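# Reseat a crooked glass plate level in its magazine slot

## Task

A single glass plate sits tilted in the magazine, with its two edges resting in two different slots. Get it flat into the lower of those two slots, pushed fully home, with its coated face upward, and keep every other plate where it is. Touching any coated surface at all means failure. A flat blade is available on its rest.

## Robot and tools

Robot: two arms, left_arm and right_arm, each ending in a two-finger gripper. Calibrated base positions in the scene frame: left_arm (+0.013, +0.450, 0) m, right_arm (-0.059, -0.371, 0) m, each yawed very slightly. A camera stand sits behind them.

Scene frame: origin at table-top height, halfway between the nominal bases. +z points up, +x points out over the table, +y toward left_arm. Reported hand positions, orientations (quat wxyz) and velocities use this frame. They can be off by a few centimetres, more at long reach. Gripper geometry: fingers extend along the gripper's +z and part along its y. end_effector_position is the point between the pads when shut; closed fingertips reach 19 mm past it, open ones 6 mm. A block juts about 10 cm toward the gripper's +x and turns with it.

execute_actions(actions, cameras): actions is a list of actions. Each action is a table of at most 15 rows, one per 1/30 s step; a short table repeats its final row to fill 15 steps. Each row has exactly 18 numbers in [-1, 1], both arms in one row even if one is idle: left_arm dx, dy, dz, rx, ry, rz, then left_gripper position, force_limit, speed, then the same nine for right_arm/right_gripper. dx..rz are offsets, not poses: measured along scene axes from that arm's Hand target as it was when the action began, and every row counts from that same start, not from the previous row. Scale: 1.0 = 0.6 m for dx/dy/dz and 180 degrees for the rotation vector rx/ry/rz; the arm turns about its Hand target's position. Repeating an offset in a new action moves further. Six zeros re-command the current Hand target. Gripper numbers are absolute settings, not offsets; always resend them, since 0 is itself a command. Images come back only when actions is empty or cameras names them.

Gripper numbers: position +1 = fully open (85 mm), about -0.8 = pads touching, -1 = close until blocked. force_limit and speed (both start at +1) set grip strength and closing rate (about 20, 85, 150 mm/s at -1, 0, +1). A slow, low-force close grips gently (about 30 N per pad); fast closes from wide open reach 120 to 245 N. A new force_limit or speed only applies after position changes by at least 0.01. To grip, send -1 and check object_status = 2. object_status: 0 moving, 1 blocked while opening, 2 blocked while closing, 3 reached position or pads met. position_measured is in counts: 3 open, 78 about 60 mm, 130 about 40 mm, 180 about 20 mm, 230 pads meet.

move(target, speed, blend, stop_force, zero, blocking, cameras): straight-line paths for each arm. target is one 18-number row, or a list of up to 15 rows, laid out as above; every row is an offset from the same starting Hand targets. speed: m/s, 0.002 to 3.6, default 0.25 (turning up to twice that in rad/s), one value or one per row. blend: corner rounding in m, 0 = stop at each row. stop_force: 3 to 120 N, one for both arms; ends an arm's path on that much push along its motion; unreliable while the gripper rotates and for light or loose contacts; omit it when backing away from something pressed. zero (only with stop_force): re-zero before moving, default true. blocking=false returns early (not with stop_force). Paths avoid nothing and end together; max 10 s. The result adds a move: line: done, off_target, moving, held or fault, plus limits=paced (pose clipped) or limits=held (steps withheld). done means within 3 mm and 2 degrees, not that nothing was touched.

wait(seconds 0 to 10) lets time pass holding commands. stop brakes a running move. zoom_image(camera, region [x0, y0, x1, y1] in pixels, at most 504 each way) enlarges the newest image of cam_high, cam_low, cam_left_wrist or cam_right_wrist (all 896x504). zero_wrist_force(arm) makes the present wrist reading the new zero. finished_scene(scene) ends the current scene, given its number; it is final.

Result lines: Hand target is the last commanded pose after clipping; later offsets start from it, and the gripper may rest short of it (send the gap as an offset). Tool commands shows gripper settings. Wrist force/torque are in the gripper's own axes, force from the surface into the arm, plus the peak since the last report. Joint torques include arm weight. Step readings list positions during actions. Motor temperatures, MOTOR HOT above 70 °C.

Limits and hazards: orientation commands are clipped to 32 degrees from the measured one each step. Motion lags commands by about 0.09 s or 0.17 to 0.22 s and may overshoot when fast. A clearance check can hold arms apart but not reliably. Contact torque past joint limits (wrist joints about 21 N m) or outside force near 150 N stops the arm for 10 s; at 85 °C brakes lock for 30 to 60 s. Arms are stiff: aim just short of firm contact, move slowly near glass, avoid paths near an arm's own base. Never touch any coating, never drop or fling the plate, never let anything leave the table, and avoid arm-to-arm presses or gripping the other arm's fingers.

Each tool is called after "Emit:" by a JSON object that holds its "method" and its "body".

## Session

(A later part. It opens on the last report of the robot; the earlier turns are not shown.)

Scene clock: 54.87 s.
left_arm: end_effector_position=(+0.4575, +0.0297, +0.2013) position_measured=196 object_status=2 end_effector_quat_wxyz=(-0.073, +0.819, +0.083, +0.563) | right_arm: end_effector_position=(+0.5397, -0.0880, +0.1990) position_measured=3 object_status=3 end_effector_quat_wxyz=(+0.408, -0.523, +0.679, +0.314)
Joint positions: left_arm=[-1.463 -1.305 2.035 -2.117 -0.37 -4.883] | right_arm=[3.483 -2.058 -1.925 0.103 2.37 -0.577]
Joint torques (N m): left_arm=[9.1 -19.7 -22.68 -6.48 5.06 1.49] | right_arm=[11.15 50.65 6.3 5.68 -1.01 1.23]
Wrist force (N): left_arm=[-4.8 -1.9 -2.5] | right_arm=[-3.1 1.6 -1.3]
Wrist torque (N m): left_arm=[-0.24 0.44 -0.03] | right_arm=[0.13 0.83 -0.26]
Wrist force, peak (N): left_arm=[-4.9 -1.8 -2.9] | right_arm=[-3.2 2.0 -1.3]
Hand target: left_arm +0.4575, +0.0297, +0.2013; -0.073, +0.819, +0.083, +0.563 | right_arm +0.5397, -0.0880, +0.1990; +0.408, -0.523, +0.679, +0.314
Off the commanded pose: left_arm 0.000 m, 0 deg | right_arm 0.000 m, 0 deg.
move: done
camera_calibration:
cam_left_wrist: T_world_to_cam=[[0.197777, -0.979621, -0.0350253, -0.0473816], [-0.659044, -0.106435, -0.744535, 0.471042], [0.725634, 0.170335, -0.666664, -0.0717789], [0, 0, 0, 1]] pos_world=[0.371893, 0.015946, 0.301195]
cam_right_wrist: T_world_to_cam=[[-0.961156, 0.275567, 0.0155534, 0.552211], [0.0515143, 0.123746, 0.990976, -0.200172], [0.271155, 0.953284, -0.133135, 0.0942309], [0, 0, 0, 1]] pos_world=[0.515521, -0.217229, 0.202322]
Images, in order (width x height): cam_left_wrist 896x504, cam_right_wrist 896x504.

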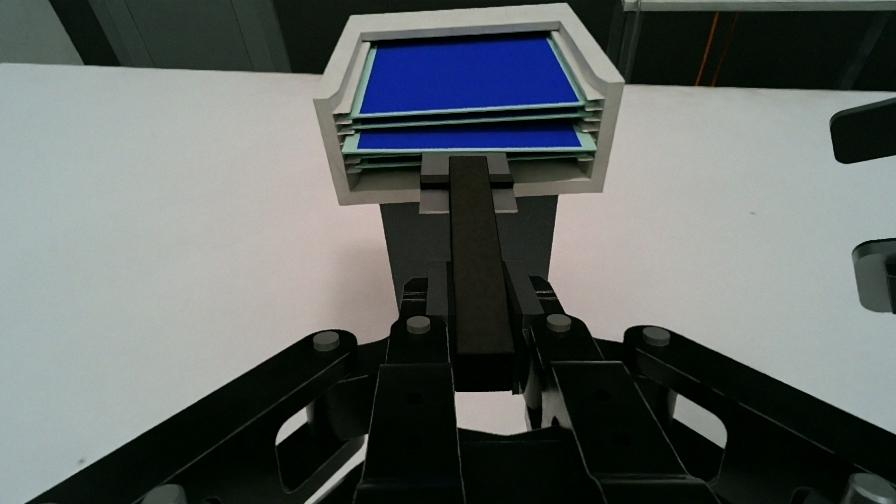

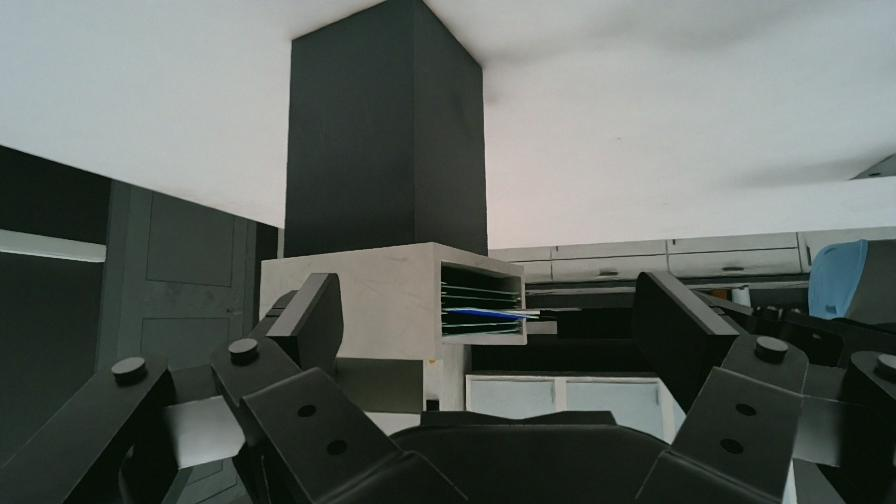

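Emit:
{"method": "move", "body": {"target": [-0.01947, -0.00457, -0.00075, -0.000244, 0.001083, 0, -1, -0.2, -1, 0, 0, 0, 0, 0, 0, 1, 1, 1], "speed": 0.03, "stop_force": 6, "cameras": ["cam_left_wrist", "cam_right_wrist"]}}

Emit:
{"method": "zoom_image", "body": {"camera": "cam_right_wrist", "region": [436, 290, 496, 325]}}

Emit:
{"method": "zoom_image", "body": {"camera": "cam_right_wrist", "region": [500, 295, 560, 330]}}

Emit:
{"method": "zoom_image", "body": {"camera": "cam_left_wrist", "region": [320, 70, 410, 160]}}

Emit:
{"method": "zoom_image", "body": {"camera": "cam_left_wrist", "region": [530, 70, 620, 160]}}

Scene clock: 57.80 s.
left_arm: end_effector_position=(+0.4458, +0.0269, +0.2009) position_measured=196 object_status=2 end_effector_quat_wxyz=(-0.072, +0.820, +0.083, +0.562) | right_arm: end_effector_position=(+0.5397, -0.0880, +0.1990) position_measured=3 object_status=3 end_effector_quat_wxyz=(+0.408, -0.523, +0.679, +0.314)
Joint positions: left_arm=[-1.486 -1.317 2.032 -2.046 -0.378 -4.943] | right_arm=[3.483 -2.058 -1.925 0.103 2.37 -0.577]
Joint torques (N m): left_arm=[9.52 -19.44 -22.07 -6.32 5.62 1.49] | right_arm=[10.55 50.56 6.32 5.57 -0.94 1.21]
Wrist force (N): left_arm=[-4.2 -1.9 -2.6] | right_arm=[-3.0 1.8 -1.2]
Wrist torque (N m): left_arm=[-0.23 0.39 -0.04] | right_arm=[0.16 0.82 -0.26]
Wrist force, peak (N): left_arm=[-4.9 -2.2 -2.7] | right_arm=[-3.2 1.7 -1.6]
Hand target: left_arm +0.4458, +0.0269, +0.2009; -0.072, +0.820, +0.083, +0.562 | right_arm +0.5397, -0.0880, +0.1990; +0.408, -0.523, +0.679, +0.314
Off the commanded pose: left_arm 0.000 m, 0 deg | right_arm 0.000 m, 0 deg.
move: done
camera_calibration:
cam_left_wrist: T_world_to_cam=[[0.197617, -0.979655, -0.0349905, -0.0477473], [-0.661552, -0.106939, -0.742235, 0.463456], [0.723392, 0.169826, -0.669226, -0.0615987], [0, 0, 0, 1]] pos_world=[0.360596, 0.0132467, 0.301099]
cam_right_wrist: T_world_to_cam=[[-0.961156, 0.275567, 0.0155534, 0.552211], [0.0515143, 0.123746, 0.990976, -0.200172], [0.271155, 0.953284, -0.133135, 0.0942309], [0, 0, 0, 1]] pos_world=[0.515521, -0.217229, 0.202322]
Images, in order (width x height): cam_left_wrist 896x504, cam_right_wrist 896x504.

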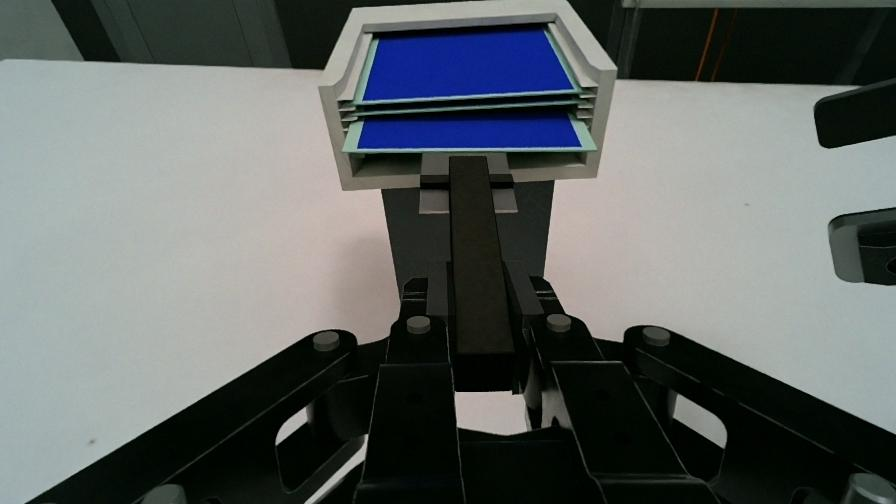

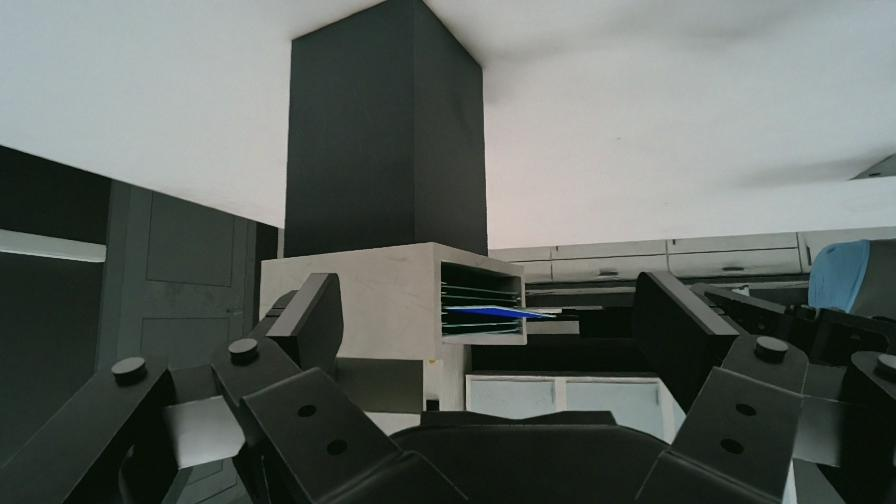

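Scaled by 8.400 from the camera's 896x504 image, which has a finer 1280x720 frame.

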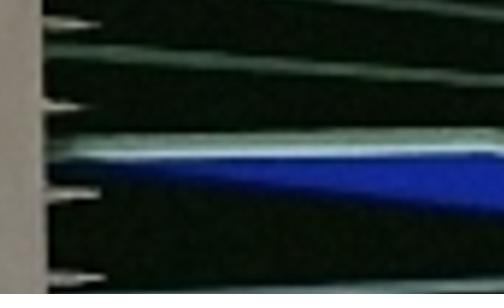

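Scaled by 8.400 from the camera's 896x504 image, which has a finer 1280x720 frame.

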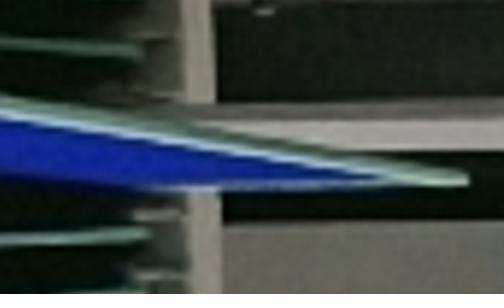

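Scaled by 5.600 from the camera's 896x504 image, which has a finer 1280x720 frame.

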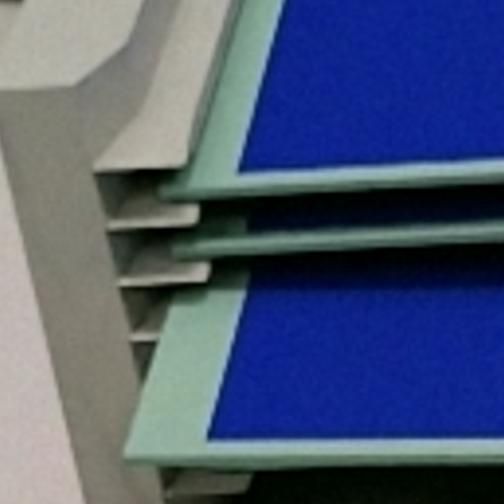

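Scaled by 5.600 from the camera's 896x504 image, which has a finer 1280x720 frame.

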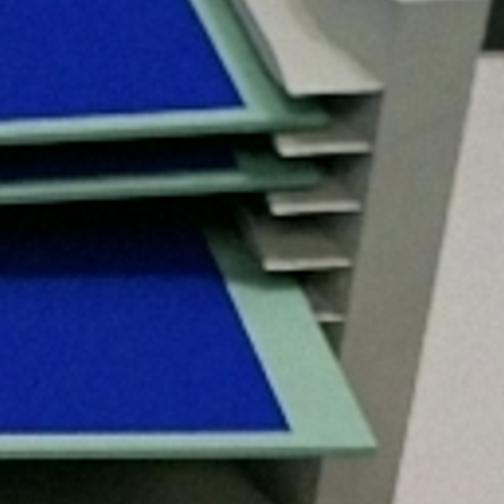

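Emit:
{"method": "move", "body": {"target": [-0.0438, -0.01028, -0.00015, 0, 0, 0, -1, -0.2, -1, 0, 0, 0, 0, 0, 0, 1, 1, 1], "speed": 0.05, "stop_force": 6, "cameras": ["cam_left_wrist", "cam_right_wrist"]}}

Emit:
{"method": "zoom_image", "body": {"camera": "cam_right_wrist", "region": [436, 285, 496, 325]}}

Emit:
{"method": "zoom_image", "body": {"camera": "cam_right_wrist", "region": [500, 290, 560, 330]}}

Emit:
{"method": "zoom_image", "body": {"camera": "cam_right_wrist", "region": [560, 290, 620, 330]}}

Emit:
{"method": "zoom_image", "body": {"camera": "cam_left_wrist", "region": [320, 40, 430, 150]}}

Emit:
{"method": "zoom_image", "body": {"camera": "cam_left_wrist", "region": [510, 40, 620, 150]}}

Scene clock: 60.50 s.
left_arm: end_effector_position=(+0.4195, +0.0208, +0.2008) position_measured=196 object_status=2 end_effector_quat_wxyz=(-0.072, +0.820, +0.083, +0.562) | right_arm: end_effector_position=(+0.5397, -0.0880, +0.1990) position_measured=3 object_status=3 end_effector_quat_wxyz=(+0.408, -0.523, +0.679, +0.314)
Joint positions: left_arm=[-1.54 -1.337 2.019 -1.886 -0.394 -5.08] | right_arm=[3.483 -2.058 -1.925 0.103 2.37 -0.577]
Joint torques (N m): left_arm=[9.37 -19.58 -7.46 -5.08 5.71 -1.32] | right_arm=[10.95 50.13 6.68 5.56 -0.9 1.2]
Wrist force (N): left_arm=[-4.6 -2.0 -2.5] | right_arm=[-2.9 1.7 -1.3]
Wrist torque (N m): left_arm=[-0.25 0.40 -0.05] | right_arm=[0.14 0.81 -0.26]
Wrist force, peak (N): left_arm=[-4.9 -1.8 -3.2] | right_arm=[-3.2 1.8 -1.5]
Hand target: left_arm +0.4195, +0.0208, +0.2008; -0.072, +0.820, +0.083, +0.562 | right_arm +0.5397, -0.0880, +0.1990; +0.408, -0.523, +0.679, +0.314
Off the commanded pose: left_arm 0.000 m, 0 deg | right_arm 0.000 m, 0 deg.
move: done
camera_calibration:
cam_left_wrist: T_world_to_cam=[[0.197689, -0.979638, -0.0350552, -0.048632], [-0.661544, -0.106938, -0.742242, 0.44532], [0.72338, 0.169924, -0.669214, -0.0415875], [0, 0, 0, 1]] pos_world=[0.334296, 0.00704653, 0.300999]
cam_right_wrist: T_world_to_cam=[[-0.961156, 0.275567, 0.0155534, 0.552211], [0.0515143, 0.123746, 0.990976, -0.200172], [0.271155, 0.953284, -0.133135, 0.0942309], [0, 0, 0, 1]] pos_world=[0.515521, -0.217229, 0.202322]
Images, in order (width x height): cam_left_wrist 896x504, cam_right_wrist 896x504.

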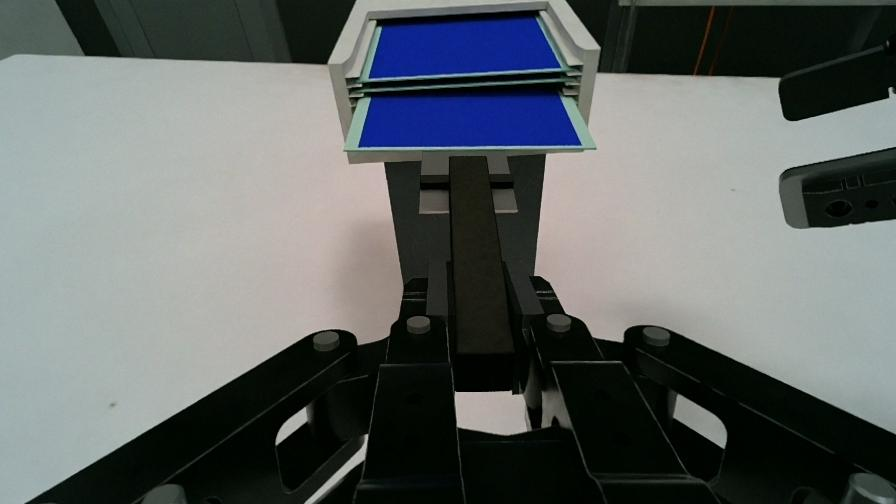

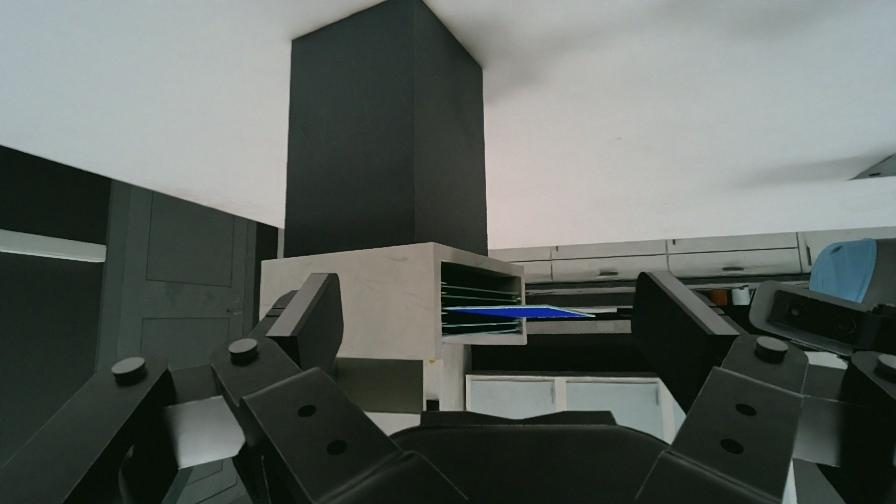

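Scaled by 8.400 from the camera's 896x504 image, which has a finer 1280x720 frame.

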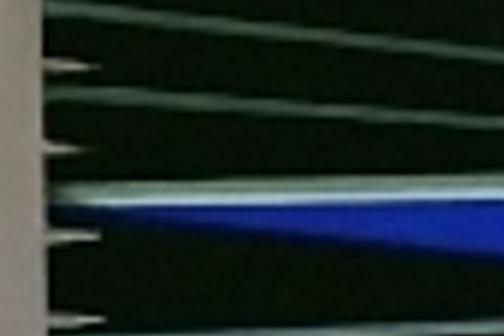

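Scaled by 8.400 from the camera's 896x504 image, which has a finer 1280x720 frame.

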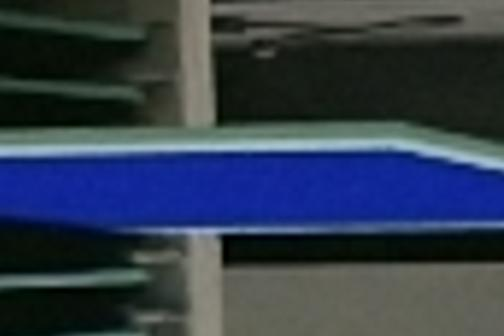

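Scaled by 8.400 from the camera's 896x504 image, which has a finer 1280x720 frame.

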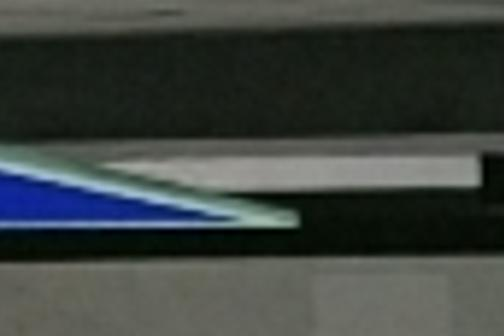

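Scaled by 4.582 from the camera's 896x504 image, which has a finer 1280x720 frame.

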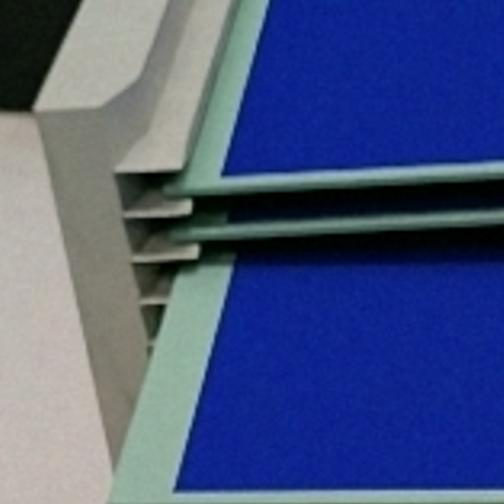

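Scaled by 4.582 from the camera's 896x504 image, which has a finer 1280x720 frame.

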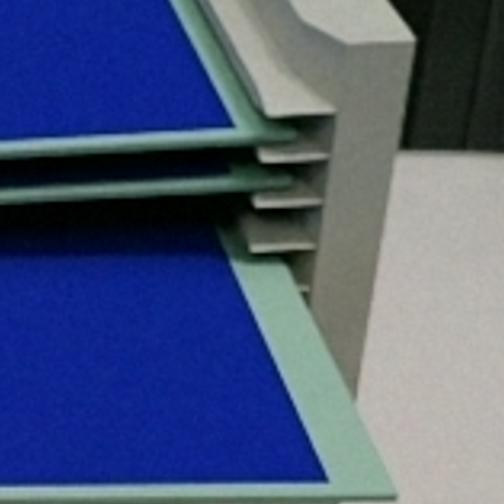

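Emit:
{"method": "move", "body": {"target": [-0.00973, -0.00228, -0.0019, 0.000611, -0.002708, 0, -1, -0.2, -1, 0, 0, 0, 0, 0, 0, 1, 1, 1], "speed": 0.02, "stop_force": 6, "cameras": ["cam_left_wrist", "cam_right_wrist"]}}

Emit:
{"method": "zoom_image", "body": {"camera": "cam_right_wrist", "region": [436, 285, 496, 325]}}

Emit:
{"method": "zoom_image", "body": {"camera": "cam_right_wrist", "region": [500, 290, 560, 330]}}

Emit:
{"method": "zoom_image", "body": {"camera": "cam_right_wrist", "region": [560, 290, 620, 330]}}

Emit:
{"method": "zoom_image", "body": {"camera": "cam_left_wrist", "region": [330, 0, 450, 160]}}

Emit:
{"method": "zoom_image", "body": {"camera": "cam_left_wrist", "region": [490, 0, 610, 160]}}

Scene clock: 62.93 s.
left_arm: end_effector_position=(+0.4137, +0.0194, +0.1997) position_measured=196 object_status=2 end_effector_quat_wxyz=(-0.073, +0.817, +0.083, +0.565) | right_arm: end_effector_position=(+0.5397, -0.0880, +0.1990) position_measured=3 object_status=3 end_effector_quat_wxyz=(+0.408, -0.523, +0.679, +0.314)
Joint positions: left_arm=[-1.553 -1.336 2.017 -1.845 -0.391 -5.121] | right_arm=[3.483 -2.058 -1.925 0.103 2.37 -0.577]
Joint torques (N m): left_arm=[8.97 -22.56 -27.59 -5.94 1.35 1.48] | right_arm=[10.65 49.45 6.07 5.59 -0.86 1.11]
Wrist force (N): left_arm=[-4.8 -1.7 -2.6] | right_arm=[-2.9 1.6 -1.3]
Wrist torque (N m): left_arm=[-0.21 0.44 -0.04] | right_arm=[0.14 0.81 -0.26]
Wrist force, peak (N): left_arm=[-4.8 -2.0 -2.8] | right_arm=[-3.2 1.9 -1.5]
Hand target: left_arm +0.4137, +0.0194, +0.1997; -0.073, +0.817, +0.083, +0.565 | right_arm +0.5397, -0.0880, +0.1990; +0.408, -0.523, +0.679, +0.314
Off the commanded pose: left_arm 0.000 m, 0 deg | right_arm 0.000 m, 0 deg.
move: done
camera_calibration:
cam_left_wrist: T_world_to_cam=[[0.197983, -0.979574, -0.0351653, -0.048908], [-0.655179, -0.105565, -0.748062, 0.438951], [0.72907, 0.171143, -0.662696, -0.0415797], [0, 0, 0, 1]] pos_world=[0.327589, 0.0055449, 0.299088]
cam_right_wrist: T_world_to_cam=[[-0.961156, 0.275567, 0.0155534, 0.552211], [0.0515143, 0.123746, 0.990976, -0.200172], [0.271155, 0.953284, -0.133135, 0.0942309], [0, 0, 0, 1]] pos_world=[0.515521, -0.217229, 0.202322]
Images, in order (width x height): cam_left_wrist 896x504, cam_right_wrist 896x504.

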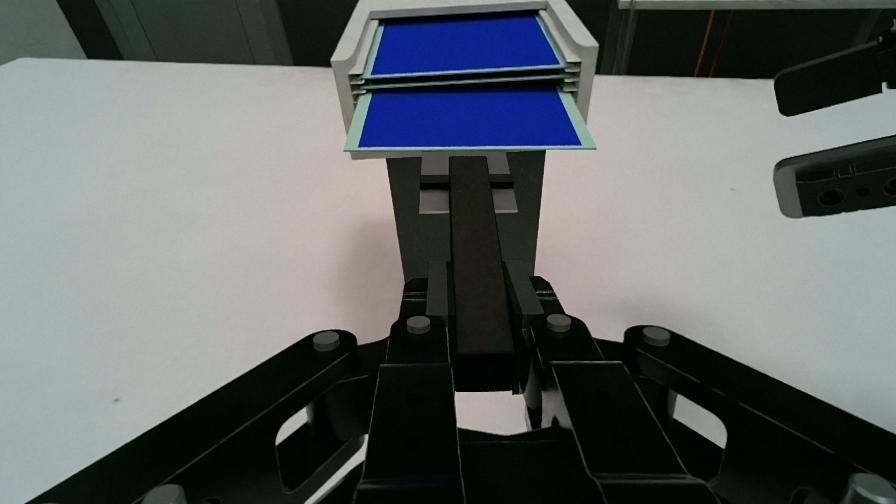

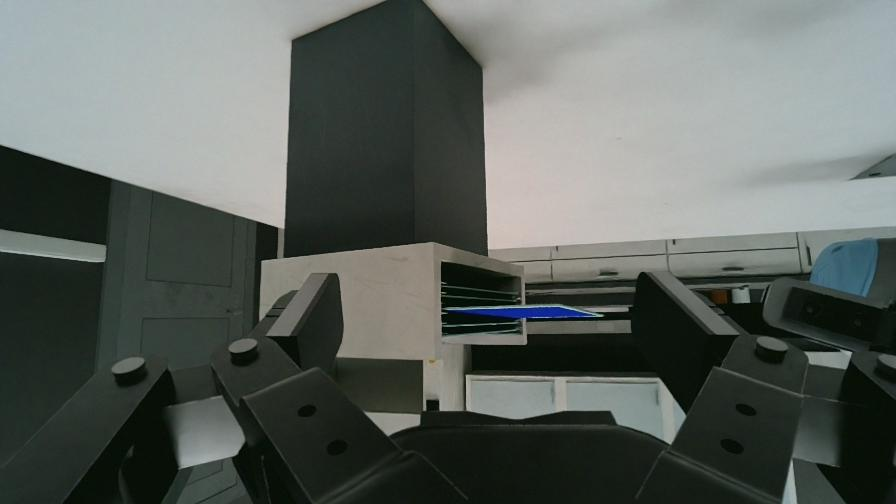

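Scaled by 8.400 from the camera's 896x504 image, which has a finer 1280x720 frame.

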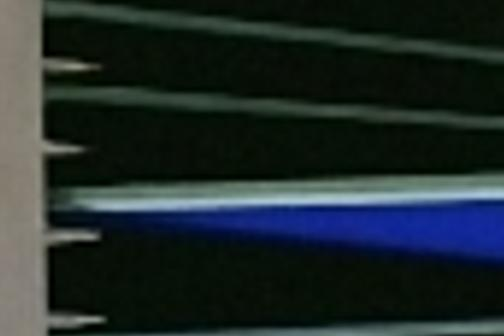

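Scaled by 8.400 from the camera's 896x504 image, which has a finer 1280x720 frame.

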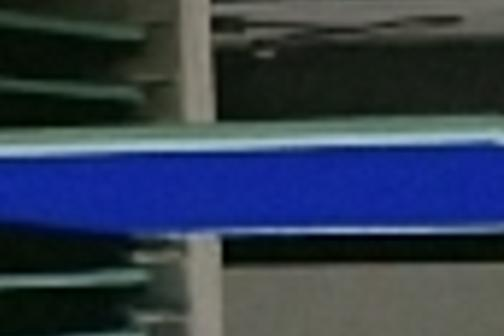

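Scaled by 8.400 from the camera's 896x504 image, which has a finer 1280x720 frame.

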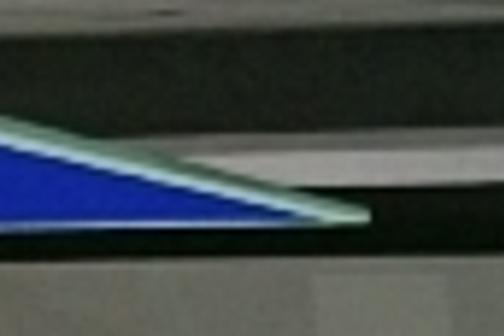

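Scaled by 3.150 from the camera's 896x504 image, which has a finer 1280x720 frame.

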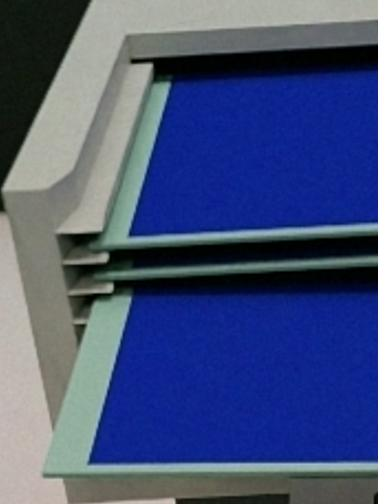

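Scaled by 3.150 from the camera's 896x504 image, which has a finer 1280x720 frame.

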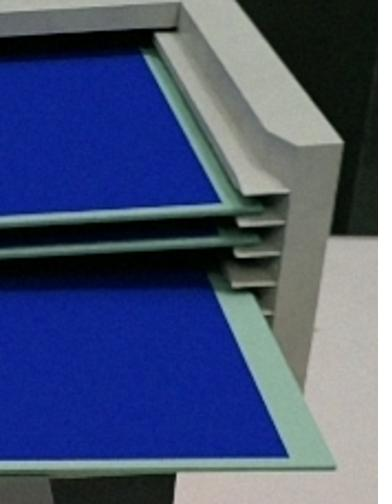

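Emit:
{"method": "move", "body": {"target": [-0.04883, -0.01077, -0.0009, 0, 0, 0, -1, -0.2, -1, 0, 0, 0, 0, 0, 0, 1, 1, 1], "speed": 0.05, "stop_force": 6, "cameras": ["cam_left_wrist", "cam_right_wrist"]}}

Emit:
{"method": "zoom_image", "body": {"camera": "cam_right_wrist", "region": [436, 285, 496, 325]}}

Emit:
{"method": "zoom_image", "body": {"camera": "cam_right_wrist", "region": [500, 290, 560, 330]}}

Emit:
{"method": "zoom_image", "body": {"camera": "cam_right_wrist", "region": [570, 280, 640, 330]}}

Emit:
{"method": "zoom_image", "body": {"camera": "cam_left_wrist", "region": [330, 0, 450, 160]}}

Emit:
{"method": "zoom_image", "body": {"camera": "cam_left_wrist", "region": [490, 0, 610, 160]}}

Scene clock: 65.27 s.
left_arm: end_effector_position=(+0.3844, +0.0129, +0.1991) position_measured=196 object_status=2 end_effector_quat_wxyz=(-0.073, +0.817, +0.083, +0.565) | right_arm: end_effector_position=(+0.5397, -0.0880, +0.1990) position_measured=3 object_status=3 end_effector_quat_wxyz=(+0.408, -0.523, +0.679, +0.314)
Joint positions: left_arm=[-1.613 -1.347 1.997 -1.69 -0.418 -5.256] | right_arm=[3.483 -2.058 -1.925 0.103 2.37 -0.577]
Joint torques (N m): left_arm=[8.87 -18.88 -7.44 -4.99 5.29 -1.33] | right_arm=[10.62 49.08 6.28 5.67 -0.83 1.01]
Wrist force (N): left_arm=[-5.0 -1.6 -2.6] | right_arm=[-3.1 1.9 -1.4]
Wrist torque (N m): left_arm=[-0.19 0.46 -0.04] | right_arm=[0.17 0.83 -0.26]
Wrist force, peak (N): left_arm=[-5.3 -1.9 -3.1] | right_arm=[-3.2 1.8 -1.4]
Hand target: left_arm +0.3844, +0.0129, +0.1991; -0.073, +0.817, +0.083, +0.565 | right_arm +0.5397, -0.0880, +0.1990; +0.408, -0.523, +0.679, +0.314
Off the commanded pose: left_arm 0.000 m, 0 deg | right_arm 0.000 m, 0 deg.
move: done
camera_calibration:
cam_left_wrist: T_world_to_cam=[[0.19797, -0.979576, -0.0351806, -0.0494869], [-0.655183, -0.105545, -0.748061, 0.41862], [0.72907, 0.171144, -0.662696, -0.0195031], [0, 0, 0, 1]] pos_world=[0.298289, -0.000955104, 0.298488]
cam_right_wrist: T_world_to_cam=[[-0.961156, 0.275567, 0.0155534, 0.552211], [0.0515143, 0.123746, 0.990976, -0.200172], [0.271155, 0.953284, -0.133135, 0.0942309], [0, 0, 0, 1]] pos_world=[0.515521, -0.217229, 0.202322]
Images, in order (width x height): cam_left_wrist 896x504, cam_right_wrist 896x504.

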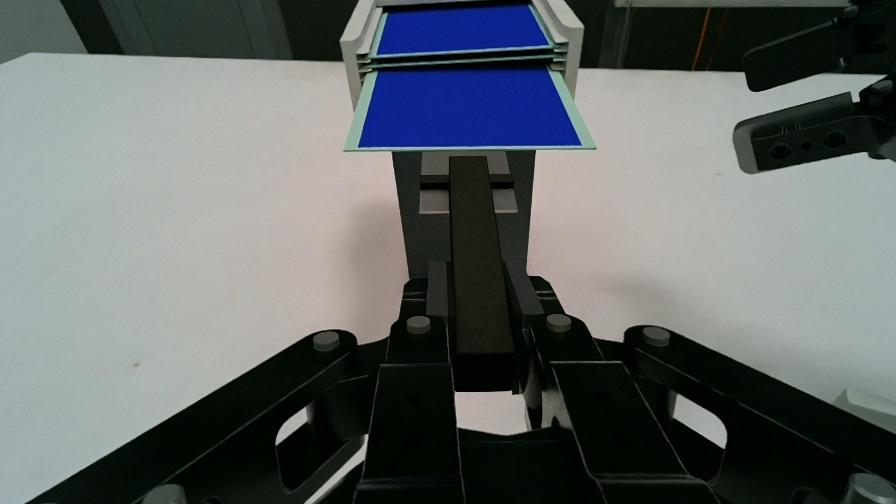

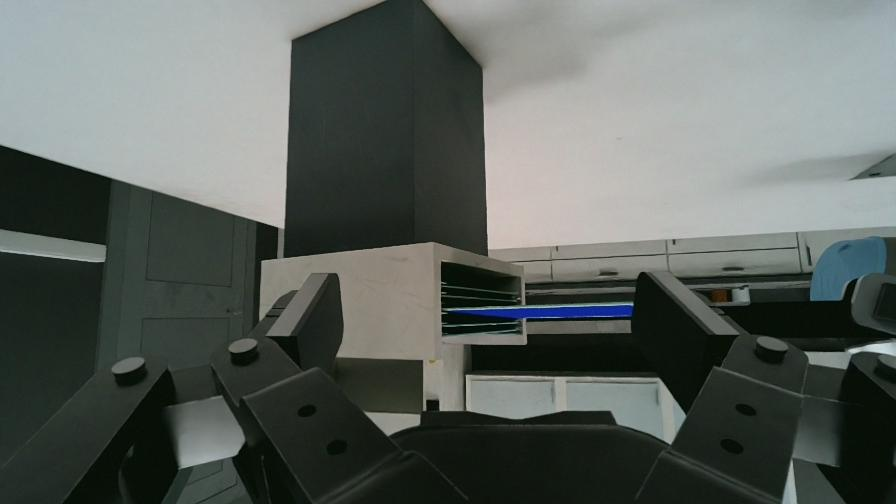

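Scaled by 8.400 from the camera's 896x504 image, which has a finer 1280x720 frame.

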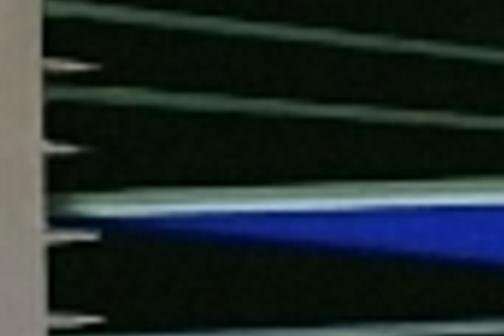

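Scaled by 8.400 from the camera's 896x504 image, which has a finer 1280x720 frame.

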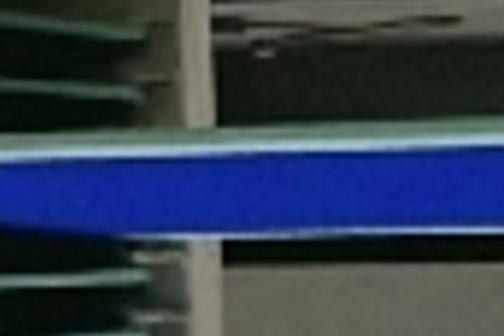

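Scaled by 7.200 from the camera's 896x504 image, which has a finer 1280x720 frame.

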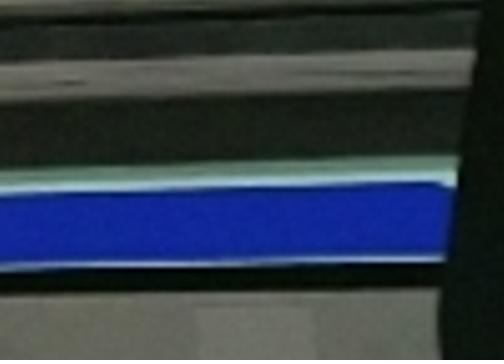

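Scaled by 3.150 from the camera's 896x504 image, which has a finer 1280x720 frame.

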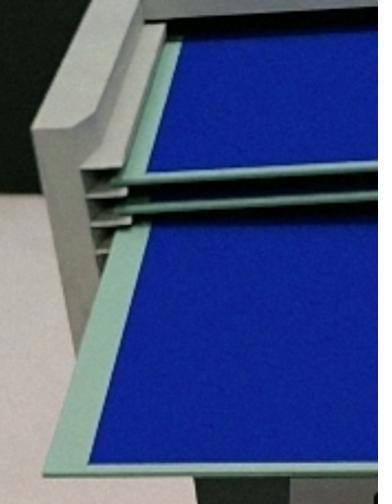

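Scaled by 3.150 from the camera's 896x504 image, which has a finer 1280x720 frame.

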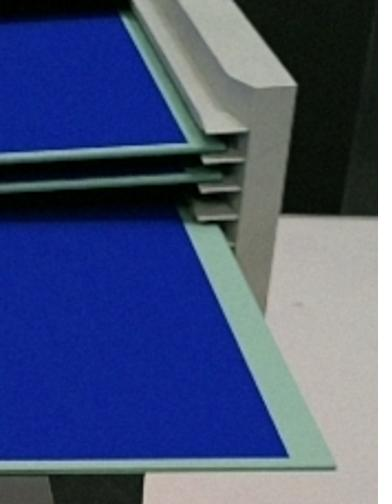

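Emit:
{"method": "move", "body": {"target": [-0.06815, -0.0158, -0.00143, 0, 0, 0, -1, -0.2, -1, 0, 0, 0, 0, 0, 0, 1, 1, 1], "speed": 0.06, "stop_force": 6, "cameras": ["cam_left_wrist", "cam_right_wrist"]}}

Emit:
{"method": "zoom_image", "body": {"camera": "cam_left_wrist", "region": [330, 0, 450, 160]}}

Emit:
{"method": "zoom_image", "body": {"camera": "cam_left_wrist", "region": [490, 0, 610, 160]}}

Emit:
{"method": "zoom_image", "body": {"camera": "cam_right_wrist", "region": [430, 275, 520, 350]}}

Emit:
{"method": "zoom_image", "body": {"camera": "cam_right_wrist", "region": [510, 275, 640, 350]}}

Scene clock: 67.70 s.
left_arm: end_effector_position=(+0.3435, +0.0035, +0.1983) position_measured=196 object_status=2 end_effector_quat_wxyz=(-0.073, +0.817, +0.083, +0.565) | right_arm: end_effector_position=(+0.5397, -0.0880, +0.1990) position_measured=3 object_status=3 end_effector_quat_wxyz=(+0.408, -0.523, +0.679, +0.314)
Joint positions: left_arm=[-1.696 -1.347 1.962 -1.512 -0.465 -5.415] | right_arm=[3.483 -2.058 -1.925 0.103 2.37 -0.577]
Joint torques (N m): left_arm=[9.52 -22.75 -7.58 -3.84 5.09 -1.34] | right_arm=[10.66 49.06 6.44 5.59 -0.86 0.97]
Wrist force (N): left_arm=[-4.8 -1.6 -2.5] | right_arm=[-3.1 1.6 -1.3]
Wrist torque (N m): left_arm=[-0.19 0.41 -0.04] | right_arm=[0.14 0.84 -0.26]
Wrist force, peak (N): left_arm=[-5.1 -1.5 -3.4] | right_arm=[-3.3 1.7 -1.3]
Hand target: left_arm +0.3435, +0.0035, +0.1983; -0.073, +0.817, +0.083, +0.565 | right_arm +0.5397, -0.0880, +0.1990; +0.408, -0.523, +0.679, +0.314
Off the commanded pose: left_arm 0.000 m, 0 deg | right_arm 0.000 m, 0 deg.
move: done
camera_calibration:
cam_left_wrist: T_world_to_cam=[[0.19797, -0.979576, -0.0351806, -0.0507241], [-0.655183, -0.105545, -0.748061, 0.390222], [0.72907, 0.171144, -0.662696, 0.0114116], [0, 0, 0, 1]] pos_world=[0.257389, -0.0104551, 0.297688]
cam_right_wrist: T_world_to_cam=[[-0.961156, 0.275567, 0.0155534, 0.552211], [0.0515143, 0.123746, 0.990976, -0.200172], [0.271155, 0.953284, -0.133135, 0.0942309], [0, 0, 0, 1]] pos_world=[0.515521, -0.217229, 0.202322]
Images, in order (width x height): cam_left_wrist 896x504, cam_right_wrist 896x504.

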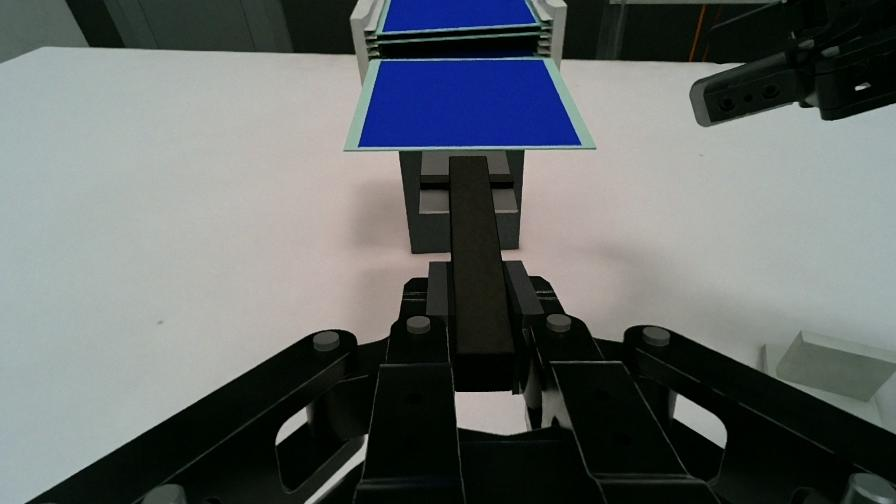

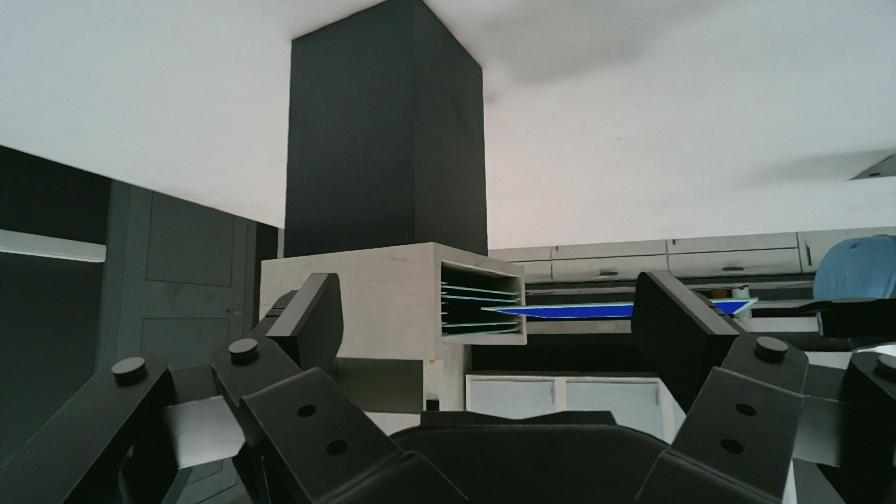

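Scaled by 3.150 from the camera's 896x504 image, which has a finer 1280x720 frame.

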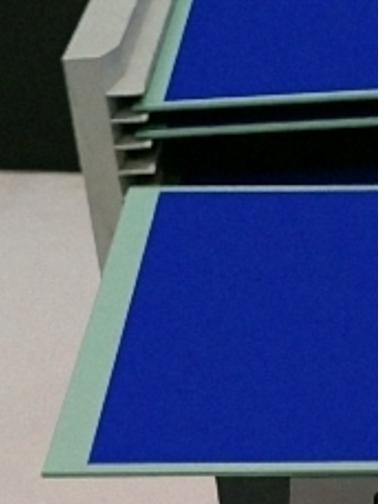

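Scaled by 3.150 from the camera's 896x504 image, which has a finer 1280x720 frame.

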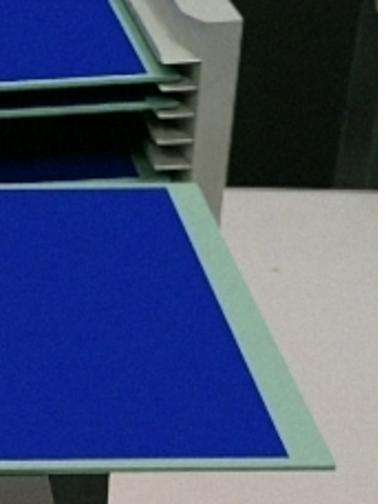

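Scaled by 5.600 from the camera's 896x504 image, which has a finer 1280x720 frame.

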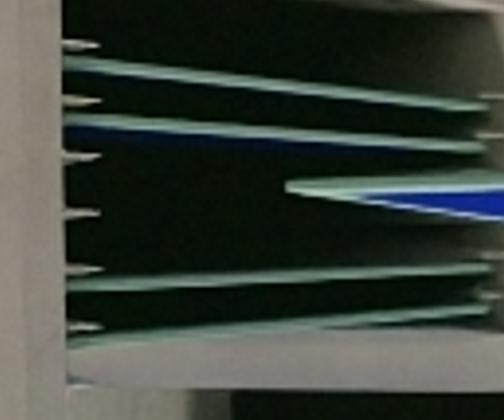

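Scaled by 3.877 from the camera's 896x504 image, which has a finer 1280x720 frame.

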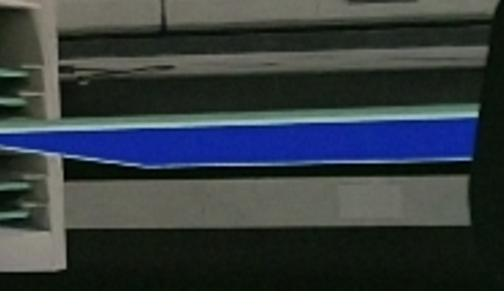

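Emit:
{"method": "zoom_image", "body": {"camera": "cam_left_wrist", "region": [345, 5, 405, 75]}}

Emit:
{"method": "zoom_image", "body": {"camera": "cam_left_wrist", "region": [520, 0, 580, 70]}}

Emit:
{"method": "zoom_image", "body": {"camera": "cam_right_wrist", "region": [470, 295, 530, 335]}}

Emit:
{"method": "zoom_image", "body": {"camera": "cam_right_wrist", "region": [530, 295, 590, 335]}}

Scaled by 7.200 from the camera's 896x504 image, which has a finer 1280x720 frame.

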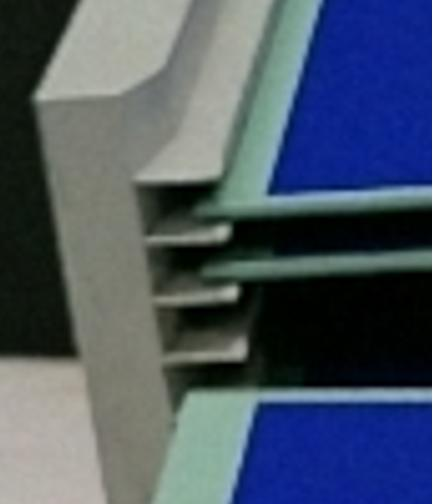

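Scaled by 7.200 from the camera's 896x504 image, which has a finer 1280x720 frame.

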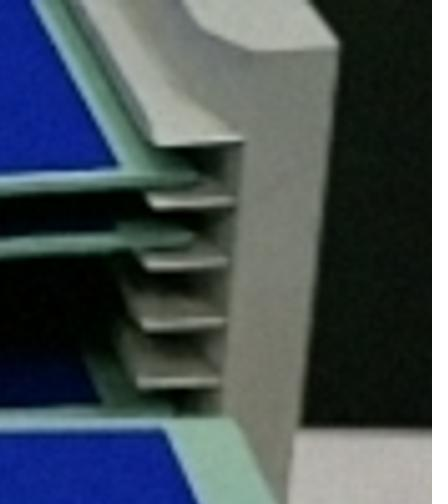

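Scaled by 8.400 from the camera's 896x504 image, which has a finer 1280x720 frame.

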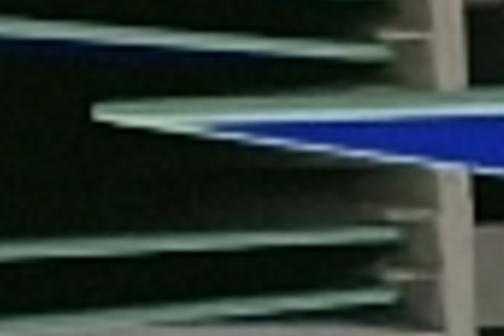

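Scaled by 8.400 from the camera's 896x504 image, which has a finer 1280x720 frame.

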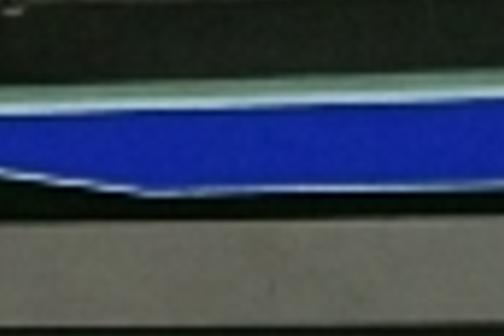

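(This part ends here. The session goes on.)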